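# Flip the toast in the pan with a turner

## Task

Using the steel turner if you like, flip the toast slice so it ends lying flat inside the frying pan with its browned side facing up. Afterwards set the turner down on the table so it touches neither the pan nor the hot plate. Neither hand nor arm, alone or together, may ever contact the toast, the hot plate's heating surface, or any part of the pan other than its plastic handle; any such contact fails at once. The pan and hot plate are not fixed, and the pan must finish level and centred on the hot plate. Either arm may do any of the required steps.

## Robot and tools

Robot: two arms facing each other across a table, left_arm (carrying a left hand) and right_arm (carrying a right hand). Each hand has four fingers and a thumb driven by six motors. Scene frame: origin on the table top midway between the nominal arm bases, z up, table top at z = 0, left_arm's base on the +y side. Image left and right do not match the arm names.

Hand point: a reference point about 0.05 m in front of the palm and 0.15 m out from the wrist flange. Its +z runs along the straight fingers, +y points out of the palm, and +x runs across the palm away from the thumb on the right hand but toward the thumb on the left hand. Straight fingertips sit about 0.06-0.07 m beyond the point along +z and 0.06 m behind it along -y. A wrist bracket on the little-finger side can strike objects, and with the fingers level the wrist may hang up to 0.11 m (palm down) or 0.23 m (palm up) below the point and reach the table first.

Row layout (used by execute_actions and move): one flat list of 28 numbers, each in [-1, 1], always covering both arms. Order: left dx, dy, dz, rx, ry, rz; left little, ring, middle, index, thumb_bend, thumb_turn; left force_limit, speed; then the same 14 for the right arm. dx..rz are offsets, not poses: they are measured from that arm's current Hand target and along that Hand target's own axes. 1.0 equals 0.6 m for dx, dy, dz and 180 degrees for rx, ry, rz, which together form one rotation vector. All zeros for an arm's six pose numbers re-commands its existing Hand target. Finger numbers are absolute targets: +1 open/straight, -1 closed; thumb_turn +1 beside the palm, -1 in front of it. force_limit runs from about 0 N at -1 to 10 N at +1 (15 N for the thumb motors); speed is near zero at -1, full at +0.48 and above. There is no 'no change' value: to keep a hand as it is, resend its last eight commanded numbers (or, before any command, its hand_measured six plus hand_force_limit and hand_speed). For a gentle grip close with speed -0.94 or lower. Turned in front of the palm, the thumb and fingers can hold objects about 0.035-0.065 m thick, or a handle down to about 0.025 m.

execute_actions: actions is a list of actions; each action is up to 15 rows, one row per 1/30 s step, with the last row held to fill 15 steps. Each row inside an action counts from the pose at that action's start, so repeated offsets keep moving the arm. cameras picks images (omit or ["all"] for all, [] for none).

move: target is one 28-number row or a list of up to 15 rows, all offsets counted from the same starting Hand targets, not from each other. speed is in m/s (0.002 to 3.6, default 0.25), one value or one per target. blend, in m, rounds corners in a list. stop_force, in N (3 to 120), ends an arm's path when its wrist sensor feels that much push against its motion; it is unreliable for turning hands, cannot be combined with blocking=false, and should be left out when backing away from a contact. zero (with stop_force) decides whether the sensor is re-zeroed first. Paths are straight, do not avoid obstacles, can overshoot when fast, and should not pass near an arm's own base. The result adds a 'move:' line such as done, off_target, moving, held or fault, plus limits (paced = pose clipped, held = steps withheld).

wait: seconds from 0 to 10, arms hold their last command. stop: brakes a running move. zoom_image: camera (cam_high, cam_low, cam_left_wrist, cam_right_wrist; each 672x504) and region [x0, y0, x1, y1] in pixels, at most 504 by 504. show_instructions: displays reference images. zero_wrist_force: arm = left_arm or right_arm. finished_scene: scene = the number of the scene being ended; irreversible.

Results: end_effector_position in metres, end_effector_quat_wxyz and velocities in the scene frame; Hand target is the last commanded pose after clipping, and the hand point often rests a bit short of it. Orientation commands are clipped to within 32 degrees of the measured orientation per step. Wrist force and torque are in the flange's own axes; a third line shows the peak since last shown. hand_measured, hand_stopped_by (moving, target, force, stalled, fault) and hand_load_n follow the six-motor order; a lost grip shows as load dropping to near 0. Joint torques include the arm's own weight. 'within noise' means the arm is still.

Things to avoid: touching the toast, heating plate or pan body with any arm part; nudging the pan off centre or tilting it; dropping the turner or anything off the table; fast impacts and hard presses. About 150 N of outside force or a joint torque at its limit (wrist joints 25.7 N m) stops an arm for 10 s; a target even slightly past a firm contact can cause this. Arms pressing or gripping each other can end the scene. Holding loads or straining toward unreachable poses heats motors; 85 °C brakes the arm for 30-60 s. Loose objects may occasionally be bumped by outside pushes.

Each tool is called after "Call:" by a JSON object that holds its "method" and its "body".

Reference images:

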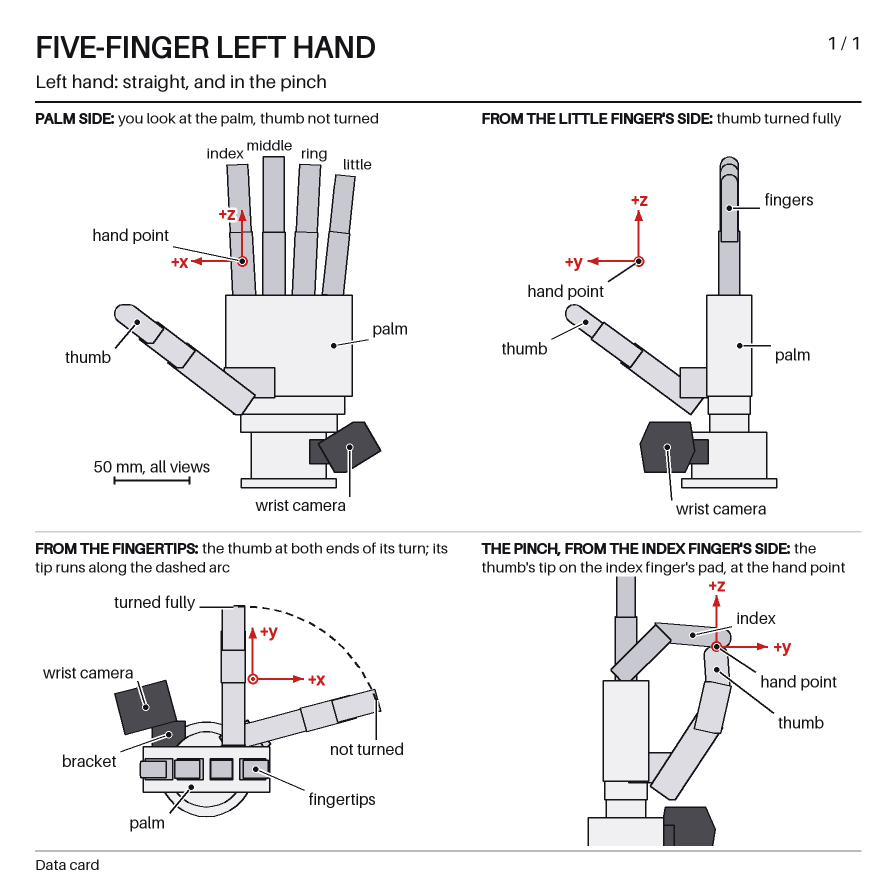

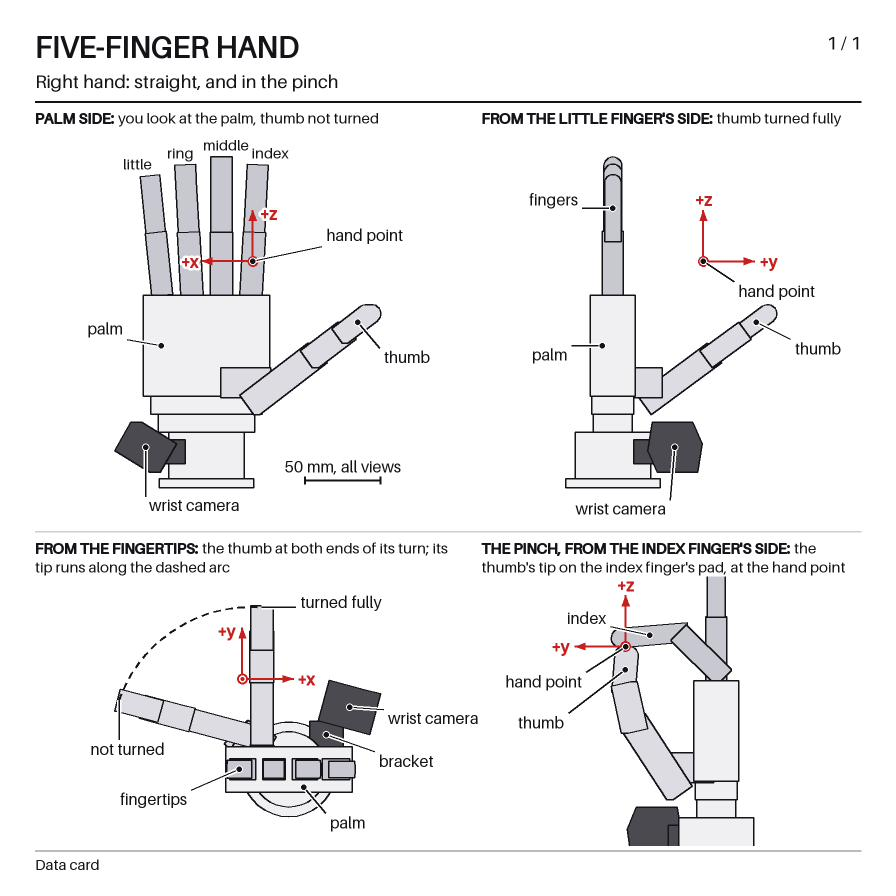

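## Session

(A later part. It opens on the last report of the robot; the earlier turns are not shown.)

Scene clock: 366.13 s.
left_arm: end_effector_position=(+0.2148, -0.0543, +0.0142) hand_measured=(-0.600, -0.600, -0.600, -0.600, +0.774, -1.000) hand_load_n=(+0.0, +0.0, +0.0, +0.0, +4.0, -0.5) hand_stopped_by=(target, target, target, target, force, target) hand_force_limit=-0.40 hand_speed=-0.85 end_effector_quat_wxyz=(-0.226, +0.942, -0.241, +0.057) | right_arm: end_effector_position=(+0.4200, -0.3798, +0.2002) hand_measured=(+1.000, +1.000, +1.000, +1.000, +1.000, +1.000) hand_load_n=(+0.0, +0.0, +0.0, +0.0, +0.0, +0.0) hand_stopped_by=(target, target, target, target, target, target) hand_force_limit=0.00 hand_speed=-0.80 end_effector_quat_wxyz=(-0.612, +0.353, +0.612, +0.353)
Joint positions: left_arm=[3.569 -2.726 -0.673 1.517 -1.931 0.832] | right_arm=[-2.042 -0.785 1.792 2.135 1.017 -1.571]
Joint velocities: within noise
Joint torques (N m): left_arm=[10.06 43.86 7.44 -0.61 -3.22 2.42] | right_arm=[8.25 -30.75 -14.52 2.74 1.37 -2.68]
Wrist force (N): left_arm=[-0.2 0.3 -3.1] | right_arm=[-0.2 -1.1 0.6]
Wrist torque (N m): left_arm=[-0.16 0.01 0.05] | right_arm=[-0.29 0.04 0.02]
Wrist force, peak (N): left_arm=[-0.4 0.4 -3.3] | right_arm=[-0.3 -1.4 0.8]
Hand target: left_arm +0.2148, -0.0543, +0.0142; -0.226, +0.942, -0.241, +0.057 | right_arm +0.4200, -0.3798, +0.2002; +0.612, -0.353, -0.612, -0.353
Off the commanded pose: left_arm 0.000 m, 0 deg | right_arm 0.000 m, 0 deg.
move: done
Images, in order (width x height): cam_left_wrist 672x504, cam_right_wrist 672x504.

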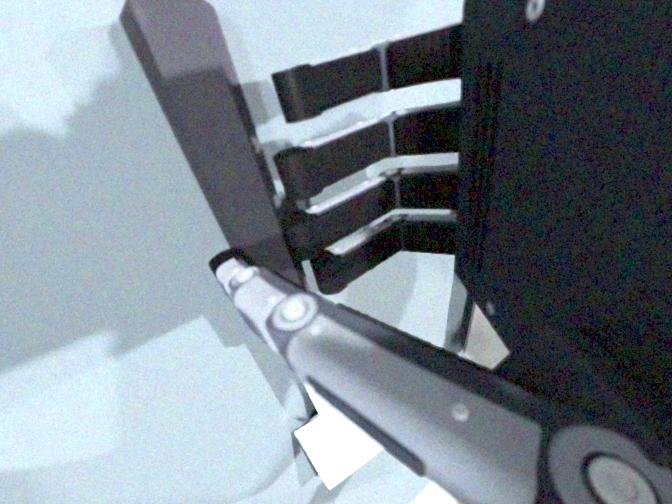

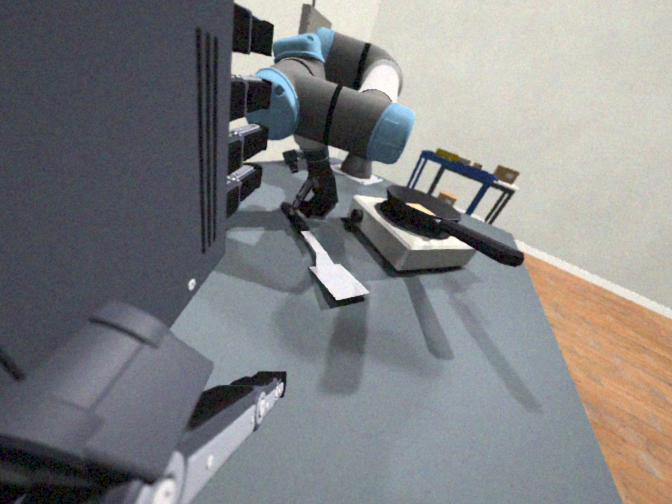

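Call:
{"method": "move", "body": {"target": [0,0,0,0,0,0,-0.5,-0.5,-0.5,-0.5,1,-1,-0.4,-0.3,0,0,0,0,0,0,1,1,1,1,1,1,0,-0.8], "cameras": []}}

Call:
{"method": "move", "body": {"target": [0,0.0083,0.0163,0,0,0,-0.5,-0.5,-0.5,-0.5,1,-1,-0.4,-0.3,0,0,0,0,0,0,1,1,1,1,1,1,0,-0.8], "cameras": ["cam_left_wrist","cam_right_wrist"], "speed": 0.03, "stop_force": 5}}

Call:
{"method": "zoom_image", "body": {"camera": "cam_right_wrist", "region": [260, 130, 390, 310]}}

Scene clock: 374.33 s.
left_arm: end_effector_position=(+0.2148, -0.0543, +0.0142) hand_measured=(-0.500, -0.500, -0.500, -0.500, +1.000, -1.000) hand_load_n=(+0.0, +0.0, +0.0, +0.0, -0.5, +0.0) hand_stopped_by=(target, target, target, target, target, target) hand_force_limit=-0.40 hand_speed=-0.30 end_effector_quat_wxyz=(-0.226, +0.942, -0.241, +0.057) | right_arm: end_effector_position=(+0.4200, -0.3798, +0.2002) hand_measured=(+1.000, +1.000, +1.000, +1.000, +1.000, +1.000) hand_load_n=(+0.0, +0.5, +0.0, +0.0, +0.0, +0.0) hand_stopped_by=(target, target, target, target, target, target) hand_force_limit=0.00 hand_speed=-0.80 end_effector_quat_wxyz=(-0.612, +0.353, +0.612, +0.353)
Joint positions: left_arm=[3.569 -2.726 -0.673 1.517 -1.931 0.832] | right_arm=[-2.042 -0.785 1.792 2.135 1.017 -1.571]
Joint velocities: within noise
Joint torques (N m): left_arm=[9.42 46.76 10.77 -0.54 -2.85 2.2] | right_arm=[8.39 -31.14 -13.4 2.75 1.45 -2.73]
Wrist force (N): left_arm=[-0.1 0.0 0.3] | right_arm=[-0.5 -1.1 0.7]
Wrist torque (N m): left_arm=[-0.06 0.05 0.04] | right_arm=[-0.29 0.08 0.01]
Wrist force, peak (N): left_arm=[-0.3 0.2 -3.4] | right_arm=[-0.4 -1.2 0.9]
Hand target: left_arm +0.2148, -0.0543, +0.0142; -0.226, +0.942, -0.241, +0.057 | right_arm +0.4200, -0.3798, +0.2002; +0.612, -0.353, -0.612, -0.353
Off the commanded pose: left_arm 0.000 m, 0 deg | right_arm 0.000 m, 0 deg.
move: done
No camera images: "cameras" was empty.

Scene clock: 375.70 s.
left_arm: end_effector_position=(+0.2148, -0.0543, +0.0097) hand_measured=(-0.500, -0.500, -0.500, -0.500, +1.000, -1.000) hand_load_n=(+0.0, +0.0, -5.5, +0.0, +0.0, +0.0) hand_stopped_by=(target, target, target, target, target, target) hand_force_limit=-0.40 hand_speed=-0.30 end_effector_quat_wxyz=(-0.227, +0.942, -0.241, +0.057) | right_arm: end_effector_position=(+0.4200, -0.3798, +0.2002) hand_measured=(+1.000, +1.000, +1.000, +1.000, +1.000, +1.000) hand_load_n=(+0.0, +0.0, +0.0, +0.0, +0.0, +0.0) hand_stopped_by=(target, target, target, target, target, target) hand_force_limit=0.00 hand_speed=-0.80 end_effector_quat_wxyz=(-0.612, +0.353, +0.612, +0.353)
Joint positions: left_arm=[3.569 -2.731 -0.676 1.525 -1.931 0.832] | right_arm=[-2.042 -0.785 1.792 2.135 1.017 -1.571]
Joint velocities: within noise
Joint torques (N m): left_arm=[3.48 57.73 30.08 -4.53 2.38 2.04] | right_arm=[8.08 -31.21 -13.18 2.68 1.45 -2.58]
Wrist force (N): left_arm=[-0.2 -3.4 -3.5] | right_arm=[-0.2 -1.0 0.7]
Wrist torque (N m): left_arm=[-0.20 -0.07 0.14] | right_arm=[-0.29 0.04 0.02]
Wrist force, peak (N): left_arm=[-0.8 -7.9 -7.6] | right_arm=[-0.2 -1.4 0.9]
Hand target: left_arm +0.2148, -0.0543, +0.0097; -0.226, +0.942, -0.241, +0.057 (not the last commanded pose) | right_arm +0.4200, -0.3798, +0.2002; +0.612, -0.353, -0.612, -0.353
Off the commanded pose: left_arm 0.006 m, 0 deg | right_arm 0.000 m, 0 deg.
move: contact (left_arm)
Images, in order (width x height): cam_left_wrist 672x504, cam_right_wrist 672x504.

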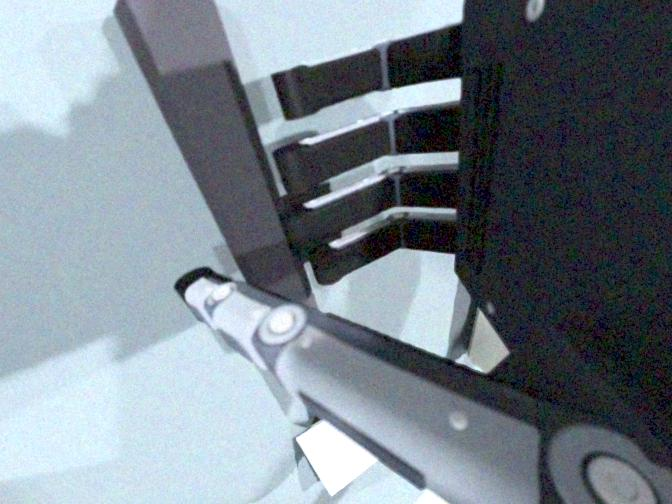

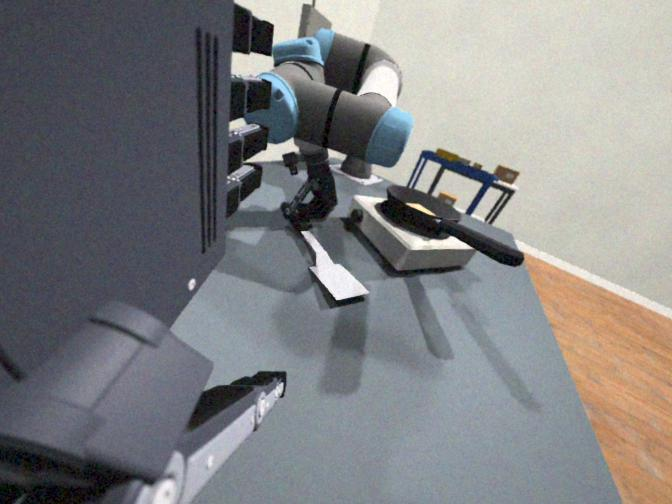

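Scaled by 2.800.

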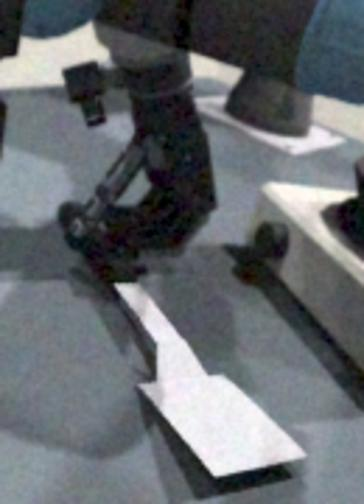

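Call:
{"method": "move", "body": {"target": [0,-0.0151,-0.0297,0.0722,0,0,-0.5,-0.5,-0.5,-0.5,1,-1,-0.4,-0.3,0,0,0,0,0,0,1,1,1,1,1,1,0,-0.8], "cameras": ["cam_left_wrist"], "speed": 0.1}}

Call:
{"method": "move", "body": {"target": [0,0.0212,0.0252,0,0,0,-0.5,-0.5,-0.5,-0.5,1,-1,-0.4,-0.3,0,0,0,0,0,0,1,1,1,1,1,1,0,-0.8], "cameras": ["cam_left_wrist","cam_right_wrist"], "speed": 0.03, "stop_force": 5}}

Call:
{"method": "zoom_image", "body": {"camera": "cam_right_wrist", "region": [260, 130, 390, 310]}}

Scene clock: 390.87 s.
left_arm: end_effector_position=(+0.2148, -0.0543, +0.0297) hand_measured=(-0.500, -0.500, -0.500, -0.500, +1.000, -1.000) hand_load_n=(+0.0, +0.0, +0.0, +0.0, +0.0, +0.0) hand_stopped_by=(target, target, target, target, target, target) hand_force_limit=-0.40 hand_speed=-0.30 end_effector_quat_wxyz=(-0.332, +0.910, -0.233, +0.084) | right_arm: end_effector_position=(+0.4200, -0.3798, +0.2002) hand_measured=(+1.000, +1.000, +1.000, +1.000, +1.000, +1.000) hand_load_n=(+0.0, +0.0, +0.0, +0.0, +0.0, +0.0) hand_stopped_by=(target, target, target, target, target, target) hand_force_limit=0.00 hand_speed=-0.80 end_effector_quat_wxyz=(-0.612, +0.353, +0.612, +0.353)
Joint positions: left_arm=[3.509 -2.916 -0.346 1.174 -2.064 0.697] | right_arm=[-2.042 -0.785 1.792 2.135 1.017 -1.571]
Joint velocities: within noise
Joint torques (N m): left_arm=[-10.32 46.79 30.35 -5.32 -3.47 -2.8] | right_arm=[7.75 -31.68 -12.16 2.63 1.34 -2.56]
Wrist force (N): left_arm=[-0.2 -0.3 0.4] | right_arm=[0.0 -1.0 0.6]
Wrist torque (N m): left_arm=[-0.17 0.02 0.05] | right_arm=[-0.28 0.01 0.04]
Wrist force, peak (N): left_arm=[-0.1 -3.5 -3.6] | right_arm=[-0.2 -1.6 0.6]
Hand target: left_arm +0.2148, -0.0543, +0.0297; -0.332, +0.910, -0.233, +0.084 | right_arm +0.4200, -0.3798, +0.2002; +0.612, -0.353, -0.612, -0.353
Off the commanded pose: left_arm 0.000 m, 0 deg | right_arm 0.000 m, 0 deg.
move: done
Images, in order (width x height): cam_left_wrist 672x504.

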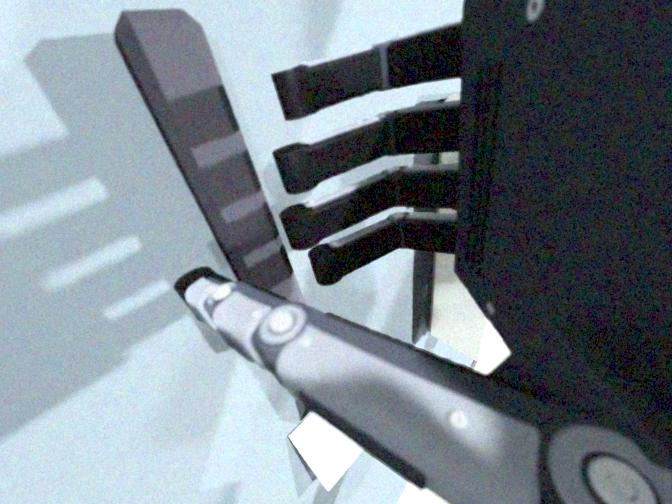

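Scene clock: 392.57 s.
left_arm: end_effector_position=(+0.2148, -0.0543, +0.0154) hand_measured=(-0.500, -0.500, -0.500, -0.500, +1.000, -1.000) hand_load_n=(+0.0, +0.0, -3.5, +0.0, +0.0, +0.0) hand_stopped_by=(target, target, target, target, target, target) hand_force_limit=-0.40 hand_speed=-0.30 end_effector_quat_wxyz=(-0.332, +0.910, -0.233, +0.084) | right_arm: end_effector_position=(+0.4200, -0.3798, +0.2002) hand_measured=(+1.000, +1.000, +1.000, +1.000, +1.000, +1.000) hand_load_n=(+0.0, +0.0, +0.0, +0.0, +0.0, +0.0) hand_stopped_by=(target, target, target, target, target, target) hand_force_limit=0.00 hand_speed=-0.80 end_effector_quat_wxyz=(-0.612, +0.353, +0.612, +0.353)
Joint positions: left_arm=[3.509 -2.929 -0.356 1.197 -2.065 0.697] | right_arm=[-2.042 -0.785 1.792 2.135 1.017 -1.571]
Joint velocities: within noise
Joint torques (N m): left_arm=[-7.74 61.78 29.4 -4.18 2.56 -1.65] | right_arm=[7.8 -31.4 -11.68 2.52 1.45 -2.54]
Wrist force (N): left_arm=[-0.3 -4.5 -1.4] | right_arm=[-0.2 -1.1 0.6]
Wrist torque (N m): left_arm=[-0.29 -0.05 0.16] | right_arm=[-0.30 0.04 0.02]
Wrist force, peak (N): left_arm=[-0.7 -14.3 -5.1] | right_arm=[-0.1 -1.4 0.8]
Hand target: left_arm +0.2148, -0.0543, +0.0154; -0.332, +0.910, -0.233, +0.084 (not the last commanded pose) | right_arm +0.4200, -0.3798, +0.2002; +0.612, -0.353, -0.612, -0.353
Off the commanded pose: left_arm 0.005 m, 0 deg | right_arm 0.000 m, 0 deg.
move: contact (left_arm)
Images, in order (width x height): cam_left_wrist 672x504, cam_right_wrist 672x504.

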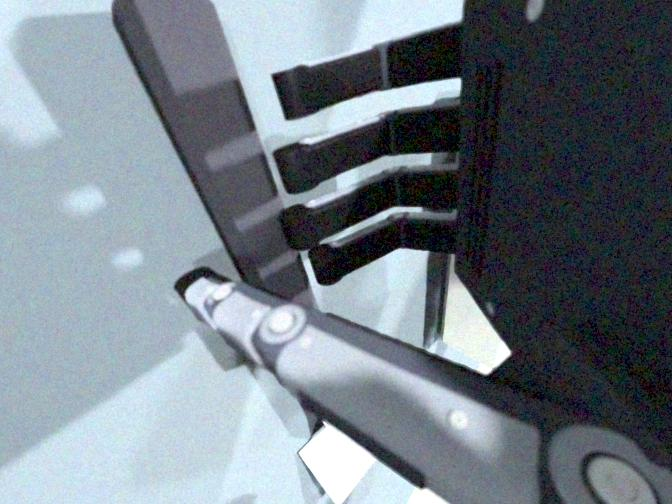

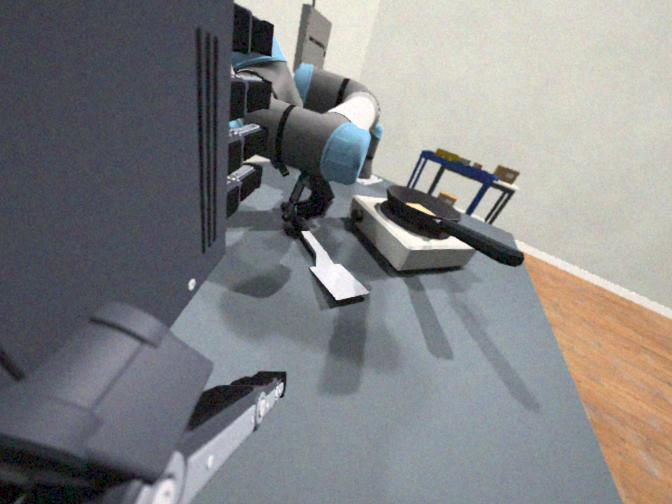

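Scaled by 2.800.

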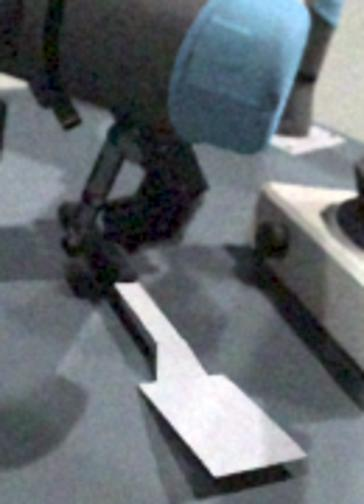

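Call:
{"method": "move", "body": {"target": [0,-0.0184,-0.0063,0,0,0,-0.5,-0.5,-0.6,-0.5,1,-1,-0.4,-0.3,0,0,0,0,0,0,1,1,1,1,1,1,0,-0.8], "cameras": [], "speed": 0.1}}

Call:
{"method": "move", "body": {"target": [0,0.0214,0.0255,0,0,0,-0.5,-0.5,-0.6,-0.5,1,-1,-0.4,-0.3,0,0,0,0,0,0,1,1,1,1,1,1,0,-0.8], "cameras": ["cam_left_wrist","cam_right_wrist"], "speed": 0.03, "stop_force": 5}}

Call:
{"method": "zoom_image", "body": {"camera": "cam_right_wrist", "region": [260, 130, 390, 310]}}

Scene clock: 402.30 s.
left_arm: end_effector_position=(+0.2177, -0.0490, +0.0253) hand_measured=(-0.500, -0.500, -0.600, -0.500, +1.000, -1.000) hand_load_n=(+0.0, +0.0, +0.0, +0.5, +0.0, +0.0) hand_stopped_by=(target, target, target, target, target, target) hand_force_limit=-0.40 hand_speed=-0.30 end_effector_quat_wxyz=(-0.332, +0.910, -0.233, +0.084) | right_arm: end_effector_position=(+0.4200, -0.3798, +0.2002) hand_measured=(+1.000, +1.000, +1.000, +1.000, +1.000, +1.000) hand_load_n=(+0.0, +0.0, -0.5, +0.0, +0.0, +0.0) hand_stopped_by=(target, target, target, target, target, target) hand_force_limit=0.00 hand_speed=-0.80 end_effector_quat_wxyz=(-0.612, +0.353, +0.612, +0.353)
Joint positions: left_arm=[3.516 -2.89 -0.41 1.215 -2.068 0.703] | right_arm=[-2.042 -0.785 1.792 2.135 1.017 -1.571]
Joint velocities: within noise
Joint torques (N m): left_arm=[9.5 64.49 5.68 -0.39 -3.62 2.27] | right_arm=[6.92 -31.33 -10.65 2.61 1.42 -2.58]
Wrist force (N): left_arm=[0.0 -0.1 0.4] | right_arm=[-0.2 -0.9 0.8]
Wrist torque (N m): left_arm=[-0.11 0.00 0.07] | right_arm=[-0.28 0.04 0.03]
Wrist force, peak (N): left_arm=[-0.5 -4.7 -1.7] | right_arm=[-0.2 -1.1 1.0]
Hand target: left_arm +0.2177, -0.0490, +0.0254; -0.332, +0.910, -0.233, +0.084 | right_arm +0.4200, -0.3798, +0.2002; +0.612, -0.353, -0.612, -0.353
Off the commanded pose: left_arm 0.000 m, 0 deg | right_arm 0.000 m, 0 deg.
move: done
No camera images: "cameras" was empty.

Scene clock: 404.30 s.
left_arm: end_effector_position=(+0.2177, -0.0490, +0.0066) hand_measured=(-0.500, -0.500, -0.600, -0.500, +1.000, -1.000) hand_load_n=(+0.0, +0.0, +0.0, +0.0, +0.5, +0.0) hand_stopped_by=(target, target, target, target, target, target) hand_force_limit=-0.40 hand_speed=-0.30 end_effector_quat_wxyz=(-0.332, +0.910, -0.233, +0.084) | right_arm: end_effector_position=(+0.4200, -0.3798, +0.2002) hand_measured=(+1.000, +1.000, +1.000, +1.000, +1.000, +1.000) hand_load_n=(+0.0, +0.0, +0.0, +0.0, +0.0, +0.5) hand_stopped_by=(target, target, target, target, target, target) hand_force_limit=0.00 hand_speed=-0.80 end_effector_quat_wxyz=(-0.612, +0.353, +0.612, +0.353)
Joint positions: left_arm=[3.516 -2.908 -0.42 1.244 -2.068 0.703] | right_arm=[-2.042 -0.785 1.792 2.135 1.017 -1.571]
Joint velocities: within noise
Joint torques (N m): left_arm=[8.54 60.58 30.01 -4.8 -0.27 1.65] | right_arm=[7.2 -31.37 -9.76 2.5 1.4 -2.55]
Wrist force (N): left_arm=[0.5 -3.1 -2.7] | right_arm=[-0.1 -1.2 0.8]
Wrist torque (N m): left_arm=[-0.42 -0.10 0.13] | right_arm=[-0.32 0.03 0.03]
Wrist force, peak (N): left_arm=[0.2 -7.5 -6.5] | right_arm=[-0.3 -1.3 0.8]
Hand target: left_arm +0.2177, -0.0490, +0.0066; -0.332, +0.910, -0.233, +0.084 (not the last commanded pose) | right_arm +0.4200, -0.3798, +0.2002; +0.612, -0.353, -0.612, -0.353
Off the commanded pose: left_arm 0.001 m, 0 deg | right_arm 0.000 m, 0 deg.
move: contact (left_arm)
Images, in order (width x height): cam_left_wrist 672x504, cam_right_wrist 672x504.

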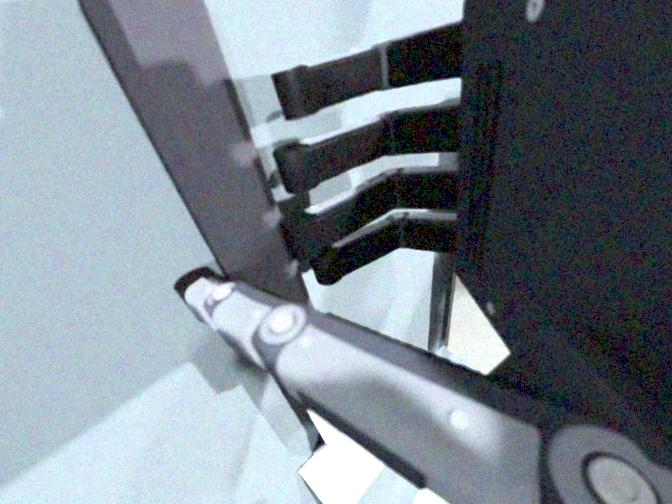

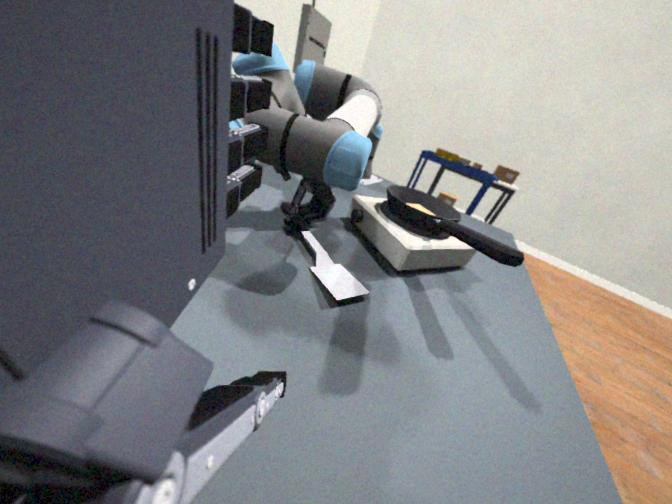

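Scaled by 2.800.

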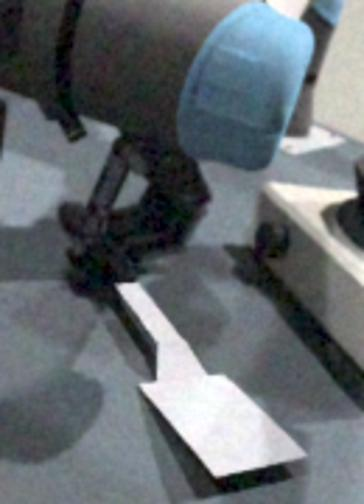

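Call:
{"method": "move", "body": {"target": [0,-0.0032,-0.0038,0,0,0,-0.5,-0.5,-0.6,-0.5,1,-1,-0.4,-0.85,0,0,0,0,0,0,1,1,1,1,1,1,0,-0.8], "cameras": [], "speed": 0.1}}

Call:
{"method": "move", "body": {"target": [0,0,0,0,0,0,-0.5,-0.5,-0.6,-0.5,0.2,-1,-0.4,-0.85,0,0,0,0,0,0,1,1,1,1,1,1,0,-0.8], "cameras": ["cam_left_wrist","cam_right_wrist"]}}

Call:
{"method": "zoom_image", "body": {"camera": "cam_right_wrist", "region": [260, 130, 390, 310]}}

Scene clock: 409.93 s.
left_arm: end_effector_position=(+0.2177, -0.0490, +0.0095) hand_measured=(-0.500, -0.500, -0.600, -0.500, +1.000, -1.000) hand_load_n=(+0.0, +0.0, +0.5, +0.5, +0.0, +0.0) hand_stopped_by=(target, target, target, target, target, target) hand_force_limit=-0.40 hand_speed=-0.85 end_effector_quat_wxyz=(-0.332, +0.910, -0.233, +0.084) | right_arm: end_effector_position=(+0.4200, -0.3798, +0.2002) hand_measured=(+1.000, +1.000, +1.000, +1.000, +1.000, +1.000) hand_load_n=(+0.0, +0.0, +0.0, +0.0, +0.0, +0.0) hand_stopped_by=(target, target, target, target, target, target) hand_force_limit=0.00 hand_speed=-0.80 end_effector_quat_wxyz=(-0.612, +0.353, +0.612, +0.353)
Joint positions: left_arm=[3.516 -2.905 -0.419 1.24 -2.068 0.703] | right_arm=[-2.042 -0.785 1.792 2.135 1.017 -1.571]
Joint velocities: within noise
Joint torques (N m): left_arm=[8.86 64.98 29.73 -5.14 1.14 2.03] | right_arm=[6.63 -32.05 -9.57 2.47 1.44 -2.56]
Wrist force (N): left_arm=[0.2 -0.2 0.6] | right_arm=[-0.1 -1.1 0.6]
Wrist torque (N m): left_arm=[-0.14 -0.03 0.08] | right_arm=[-0.30 0.03 0.02]
Wrist force, peak (N): left_arm=[0.1 -3.1 -3.1] | right_arm=[-0.3 -1.3 0.8]
Hand target: left_arm +0.2177, -0.0490, +0.0096; -0.332, +0.910, -0.233, +0.084 | right_arm +0.4200, -0.3798, +0.2002; +0.612, -0.353, -0.612, -0.353
Off the commanded pose: left_arm 0.000 m, 0 deg | right_arm 0.000 m, 0 deg.
move: done
No camera images: "cameras" was empty.

Scene clock: 410.63 s.
left_arm: end_effector_position=(+0.2177, -0.0490, +0.0096) hand_measured=(-0.500, -0.500, -0.600, -0.500, +0.910, -1.000) hand_load_n=(+0.0, +0.0, +0.5, +0.0, +5.0, -0.5) hand_stopped_by=(target, target, target, target, force, target) hand_force_limit=-0.40 hand_speed=-0.85 end_effector_quat_wxyz=(-0.332, +0.910, -0.233, +0.084) | right_arm: end_effector_position=(+0.4200, -0.3798, +0.2002) hand_measured=(+1.000, +1.000, +1.000, +1.000, +1.000, +1.000) hand_load_n=(+0.0, +0.0, +0.0, +0.0, +0.0, +0.0) hand_stopped_by=(target, target, target, target, target, target) hand_force_limit=0.00 hand_speed=-0.80 end_effector_quat_wxyz=(-0.612, +0.353, +0.612, +0.353)
Joint positions: left_arm=[3.516 -2.905 -0.419 1.24 -2.068 0.703] | right_arm=[-2.042 -0.785 1.792 2.135 1.017 -1.571]
Joint velocities: within noise
Joint torques (N m): left_arm=[9.58 60.41 29.74 -5.05 -0.12 2.45] | right_arm=[6.94 -32.24 -9.23 2.46 1.44 -2.55]
Wrist force (N): left_arm=[0.0 -0.5 -1.9] | right_arm=[-0.2 -1.2 0.5]
Wrist torque (N m): left_arm=[-0.25 -0.03 0.12] | right_arm=[-0.31 0.04 0.01]
Wrist force, peak (N): left_arm=[0.1 -0.4 -2.1] | right_arm=[-0.6 -1.0 0.9]
Hand target: left_arm +0.2177, -0.0490, +0.0096; -0.332, +0.910, -0.233, +0.084 | right_arm +0.4200, -0.3798, +0.2002; +0.612, -0.353, -0.612, -0.353
Off the commanded pose: left_arm 0.000 m, 0 deg | right_arm 0.000 m, 0 deg.
move: done
Images, in order (width x height): cam_left_wrist 672x504, cam_right_wrist 672x504.

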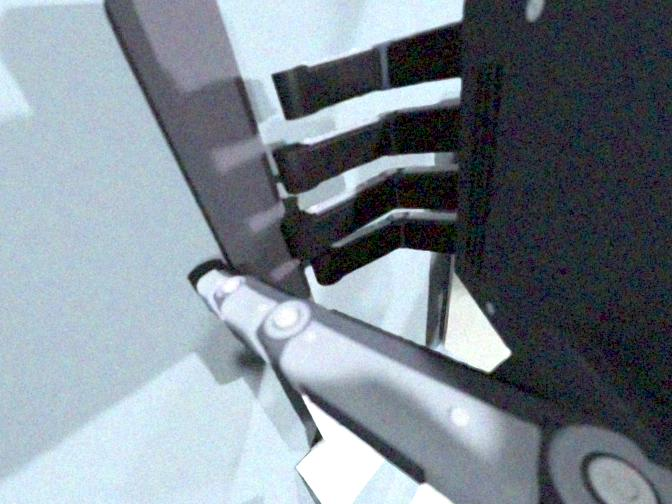

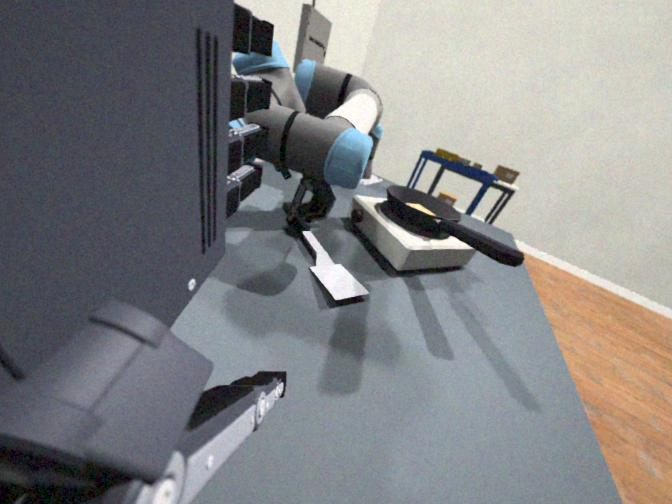

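Scaled by 2.800.

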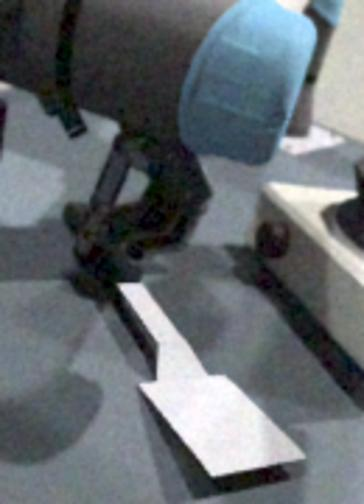

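Call:
{"method": "move", "body": {"target": [0,0,0,0,0,0,-0.5,-0.5,-0.6,-0.5,0.1,-1,0.0,-0.85,0,0,0,0,0,0,1,1,1,1,1,1,0,-0.8], "cameras": ["cam_left_wrist","cam_right_wrist"]}}

Call:
{"method": "zoom_image", "body": {"camera": "cam_left_wrist", "region": [100, 50, 360, 340]}}

Scene clock: 416.10 s.
left_arm: end_effector_position=(+0.2177, -0.0490, +0.0096) hand_measured=(-0.500, -0.500, -0.600, -0.500, +0.900, -1.000) hand_load_n=(+0.0, +0.0, +1.0, +0.0, +8.0, +0.0) hand_stopped_by=(target, target, target, target, force, target) hand_force_limit=0.00 hand_speed=-0.85 end_effector_quat_wxyz=(-0.332, +0.910, -0.233, +0.084) | right_arm: end_effector_position=(+0.4200, -0.3798, +0.2002) hand_measured=(+1.000, +1.000, +1.000, +1.000, +1.000, +1.000) hand_load_n=(+0.0, +0.0, +0.0, +0.0, +0.0, +0.0) hand_stopped_by=(target, target, target, target, target, target) hand_force_limit=0.00 hand_speed=-0.80 end_effector_quat_wxyz=(-0.612, +0.353, +0.612, +0.353)
Joint positions: left_arm=[3.516 -2.905 -0.419 1.24 -2.068 0.703] | right_arm=[-2.042 -0.785 1.792 2.135 1.017 -1.571]
Joint velocities: within noise
Joint torques (N m): left_arm=[9.1 50.73 19.24 -3.45 -3.48 2.27] | right_arm=[5.99 -31.82 -7.95 2.55 1.38 -2.5]
Wrist force (N): left_arm=[0.1 -1.7 -2.3] | right_arm=[-0.2 -1.0 0.7]
Wrist torque (N m): left_arm=[-0.31 -0.03 0.16] | right_arm=[-0.29 0.05 0.02]
Wrist force, peak (N): left_arm=[0.0 -0.9 -3.0] | right_arm=[-0.2 -1.2 1.0]
Hand target: left_arm +0.2177, -0.0490, +0.0096; -0.332, +0.910, -0.233, +0.084 | right_arm +0.4200, -0.3798, +0.2002; +0.612, -0.353, -0.612, -0.353
Off the commanded pose: left_arm 0.000 m, 0 deg | right_arm 0.000 m, 0 deg.
move: done
Images, in order (width x height): cam_left_wrist 672x504, cam_right_wrist 672x504.

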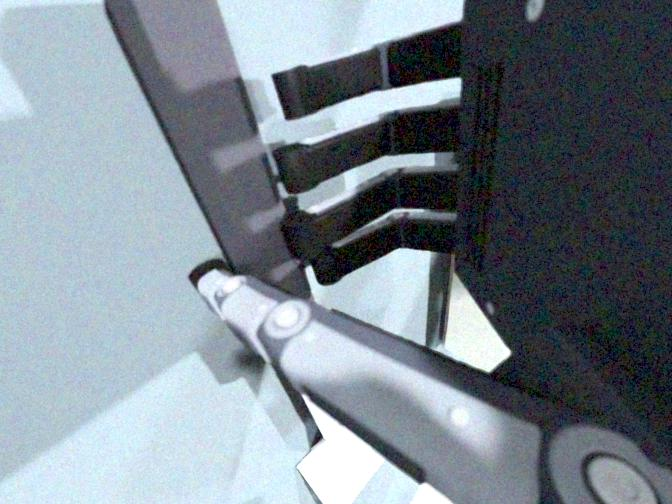

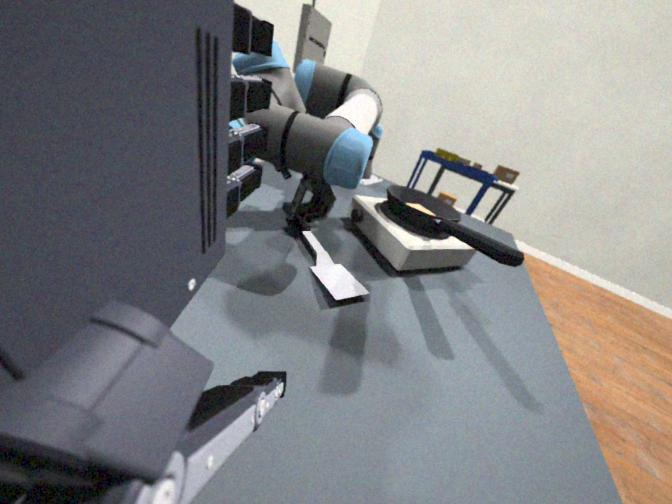

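Scaled by 1.738.

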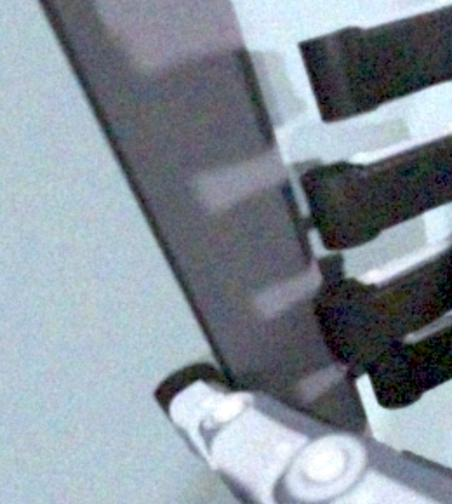

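Call:
{"method": "move", "body": {"target": [0,0,0,0,0,0,-0.5,-0.5,-0.5,-0.5,1,-1,0,0.2,0,0,0,0,0,0,1,1,1,1,1,1,0,-0.8], "cameras": []}}

Call:
{"method": "move", "body": {"target": [0,-0.15,-0.179,0,0,0,0,0,0,0,1,-1,0,0.2,0,0,0,0,0,0,1,1,1,1,1,1,0,-0.8]}}

Scene clock: 441.17 s.
left_arm: end_effector_position=(+0.2177, -0.0490, +0.0096) hand_measured=(-0.500, -0.500, -0.566, -0.500, +1.000, -1.000) hand_load_n=(+0.0, +0.0, -14.0, +0.0, -0.5, +0.0) hand_stopped_by=(target, target, stalled, target, target, target) hand_force_limit=0.00 hand_speed=0.20 end_effector_quat_wxyz=(-0.332, +0.910, -0.233, +0.084) | right_arm: end_effector_position=(+0.4200, -0.3798, +0.2002) hand_measured=(+1.000, +1.000, +1.000, +1.000, +1.000, +1.000) hand_load_n=(+0.0, -0.5, +0.0, +0.0, +0.0, +0.0) hand_stopped_by=(target, target, target, target, target, target) hand_force_limit=0.00 hand_speed=-0.80 end_effector_quat_wxyz=(-0.612, +0.353, +0.612, +0.353)
Joint positions: left_arm=[3.516 -2.905 -0.419 1.24 -2.068 0.703] | right_arm=[-2.042 -0.785 1.792 2.135 1.017 -1.571]
Joint velocities: within noise
Joint torques (N m): left_arm=[7.27 48.28 7.9 -2.32 1.1 2.2] | right_arm=[5.56 -32.77 -7.16 2.53 1.43 -2.53]
Wrist force (N): left_arm=[-1.1 -9.7 -8.0] | right_arm=[-0.1 -1.1 0.9]
Wrist torque (N m): left_arm=[-0.46 -0.17 0.31] | right_arm=[-0.31 0.02 0.03]
Wrist force, peak (N): left_arm=[-1.2 -10.4 -8.8] | right_arm=[-0.4 -1.2 0.8]
Hand target: left_arm +0.2177, -0.0490, +0.0096; -0.332, +0.910, -0.233, +0.084 | right_arm +0.4200, -0.3798, +0.2002; +0.612, -0.353, -0.612, -0.353
Off the commanded pose: left_arm 0.000 m, 0 deg | right_arm 0.000 m, 0 deg.
move: done
No camera images: "cameras" was empty.

Scene clock: 442.70 s.
left_arm: end_effector_position=(+0.2177, -0.0489, +0.1496) hand_measured=(+0.000, +0.000, +0.000, +0.000, +1.000, -1.000) hand_load_n=(+0.0, +0.0, +0.0, +0.0, +0.0, +0.0) hand_stopped_by=(target, target, target, target, target, target) hand_force_limit=0.00 hand_speed=0.20 end_effector_quat_wxyz=(-0.331, +0.910, -0.233, +0.085) | right_arm: end_effector_position=(+0.4200, -0.3798, +0.2002) hand_measured=(+1.000, +1.000, +1.000, +1.000, +1.000, +1.000) hand_load_n=(+0.0, -0.5, +0.0, -0.5, +0.0, +0.0) hand_stopped_by=(target, target, target, target, target, target) hand_force_limit=0.00 hand_speed=-0.80 end_effector_quat_wxyz=(-0.612, +0.353, +0.612, +0.353)
Joint positions: left_arm=[3.516 -2.887 -0.097 0.901 -2.068 0.703] | right_arm=[-2.042 -0.785 1.792 2.135 1.017 -1.571]
Joint velocities: within noise
Joint torques (N m): left_arm=[-7.34 48.89 29.82 -5.41 1.95 -2.71] | right_arm=[6.26 -32.78 -6.36 2.42 1.44 -2.53]
Wrist force (N): left_arm=[0.3 -0.2 0.5] | right_arm=[-0.1 -1.1 0.7]
Wrist torque (N m): left_arm=[-0.15 -0.05 0.10] | right_arm=[-0.30 0.03 0.02]
Wrist force, peak (N): left_arm=[-0.7 -9.9 -7.9] | right_arm=[-0.3 -1.3 0.7]
Hand target: left_arm +0.2177, -0.0492, +0.1497; -0.332, +0.910, -0.233, +0.084 | right_arm +0.4200, -0.3798, +0.2002; +0.612, -0.353, -0.612, -0.353
Off the commanded pose: left_arm 0.000 m, 0 deg | right_arm 0.000 m, 0 deg.
move: done

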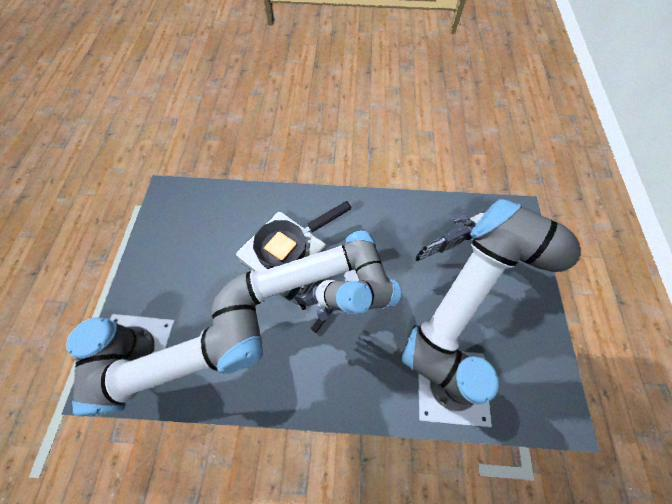

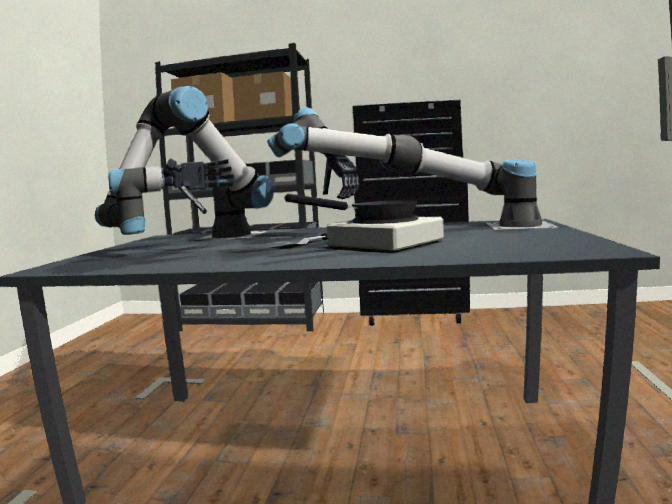

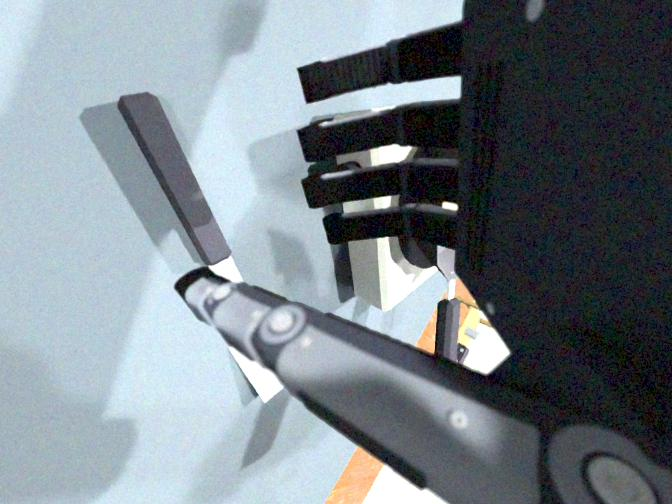

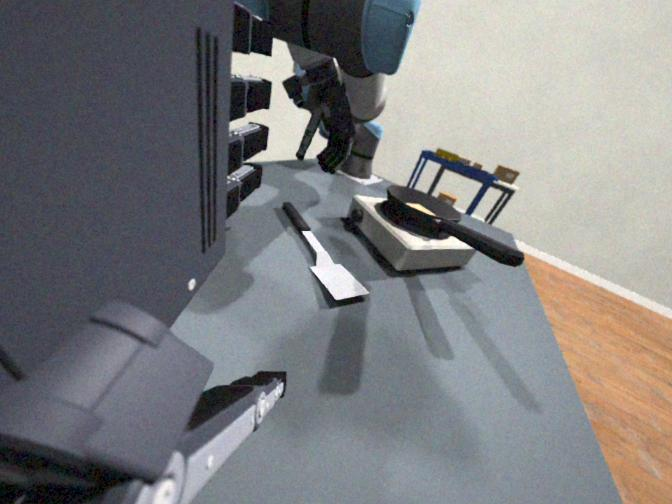

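Call:
{"method": "move", "body": {"target": [0,0,0,0,0,0,0,0,0,0,1,-1,0,0.2,-0.1167,0.188,0.1955,0,-0.1944,0,1,1,1,1,1,-1,0,0]}}

Call:
{"method": "zoom_image", "body": {"camera": "cam_right_wrist", "region": [140, 100, 440, 400]}}

Scene clock: 469.90 s.
left_arm: end_effector_position=(+0.2177, -0.0492, +0.1497) hand_measured=(+0.000, +0.000, +0.000, +0.000, +1.000, -1.000) hand_load_n=(+0.0, +0.0, +0.0, +0.0, +0.0, +0.0) hand_stopped_by=(target, target, target, target, target, target) hand_force_limit=0.00 hand_speed=0.20 end_effector_quat_wxyz=(-0.332, +0.910, -0.233, +0.084) | right_arm: end_effector_position=(+0.4590, -0.2218, +0.1302) hand_measured=(+1.000, +1.000, +1.000, +1.000, +1.000, -1.000) hand_load_n=(+0.0, +0.0, +0.0, +0.0, +0.0, +0.5) hand_stopped_by=(target, target, target, target, target, target) hand_force_limit=0.00 hand_speed=0.00 end_effector_quat_wxyz=(-0.400, +0.443, +0.768, +0.231)
Joint positions: left_arm=[3.516 -2.898 -0.075 0.888 -2.068 0.703] | right_arm=[-1.637 -0.847 1.522 1.582 0.835 -0.885]
Joint velocities: within noise
Joint torques (N m): left_arm=[-6 47.18 31.34 -5.12 2.07 -2.75] | right_arm=[10.4 -59.02 -28.45 0.96 1.3 2.11]
Wrist force (N): left_arm=[-0.1 0.1 0.4] | right_arm=[0.2 -1.3 0.2]
Wrist torque (N m): left_arm=[-0.10 0.01 0.07] | right_arm=[-0.27 -0.02 0.06]
Wrist force, peak (N): left_arm=[0.0 0.0 0.8] | right_arm=[-0.2 -1.6 0.3]
Hand target: left_arm +0.2177, -0.0492, +0.1497; -0.332, +0.910, -0.233, +0.084 | right_arm +0.4590, -0.2218, +0.1302; -0.400, +0.443, +0.768, +0.231
Off the commanded pose: left_arm 0.000 m, 0 deg | right_arm 0.000 m, 0 deg.
move: done

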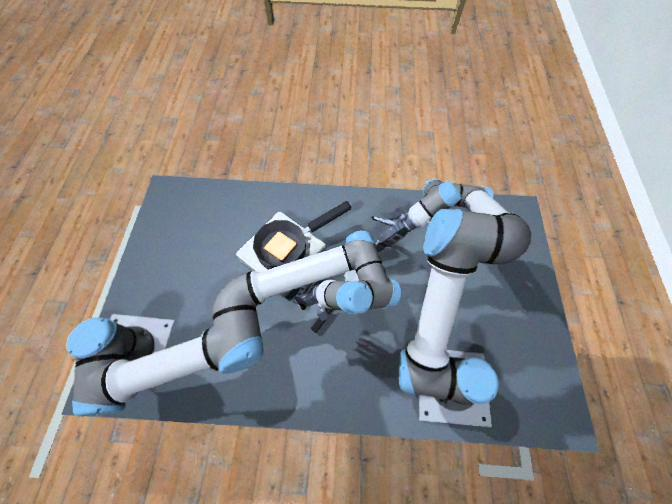

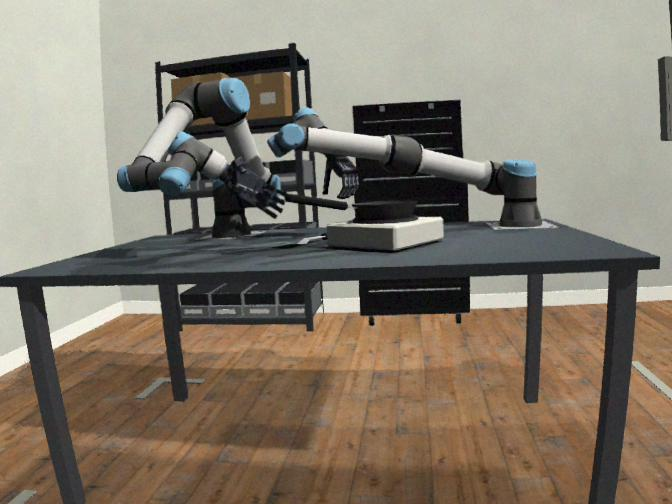

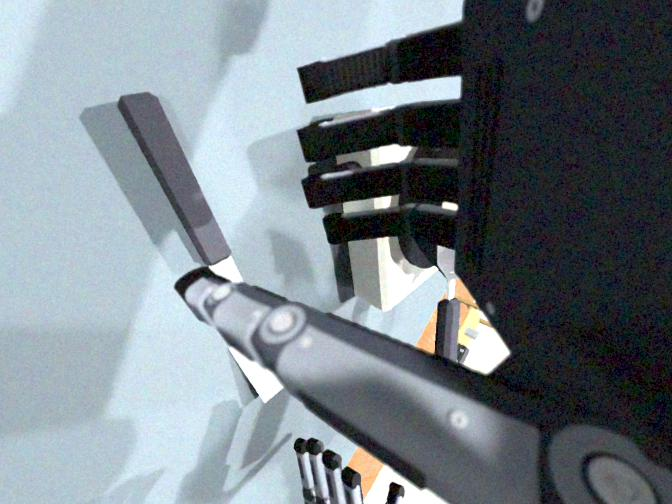

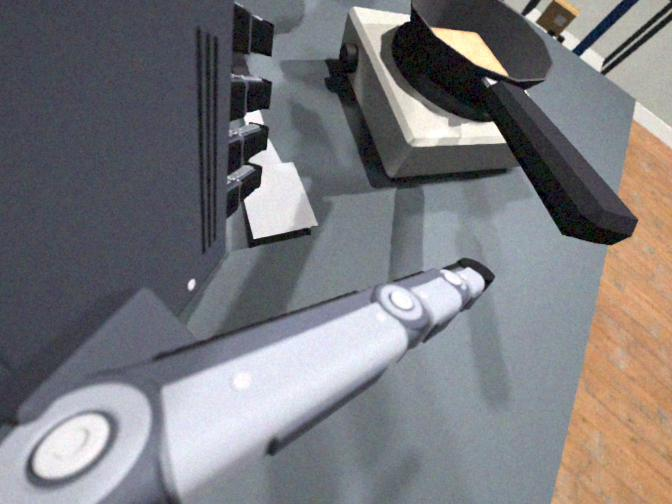

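Scaled by 1.680.

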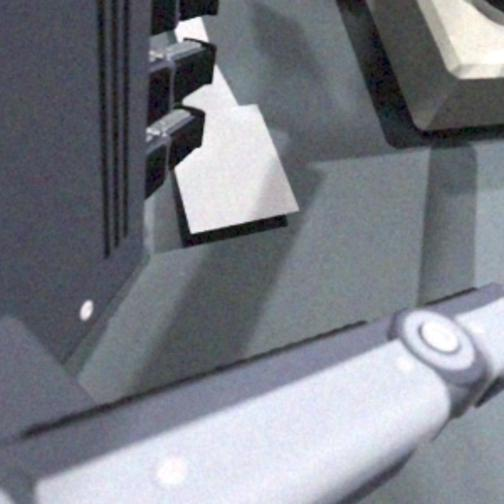

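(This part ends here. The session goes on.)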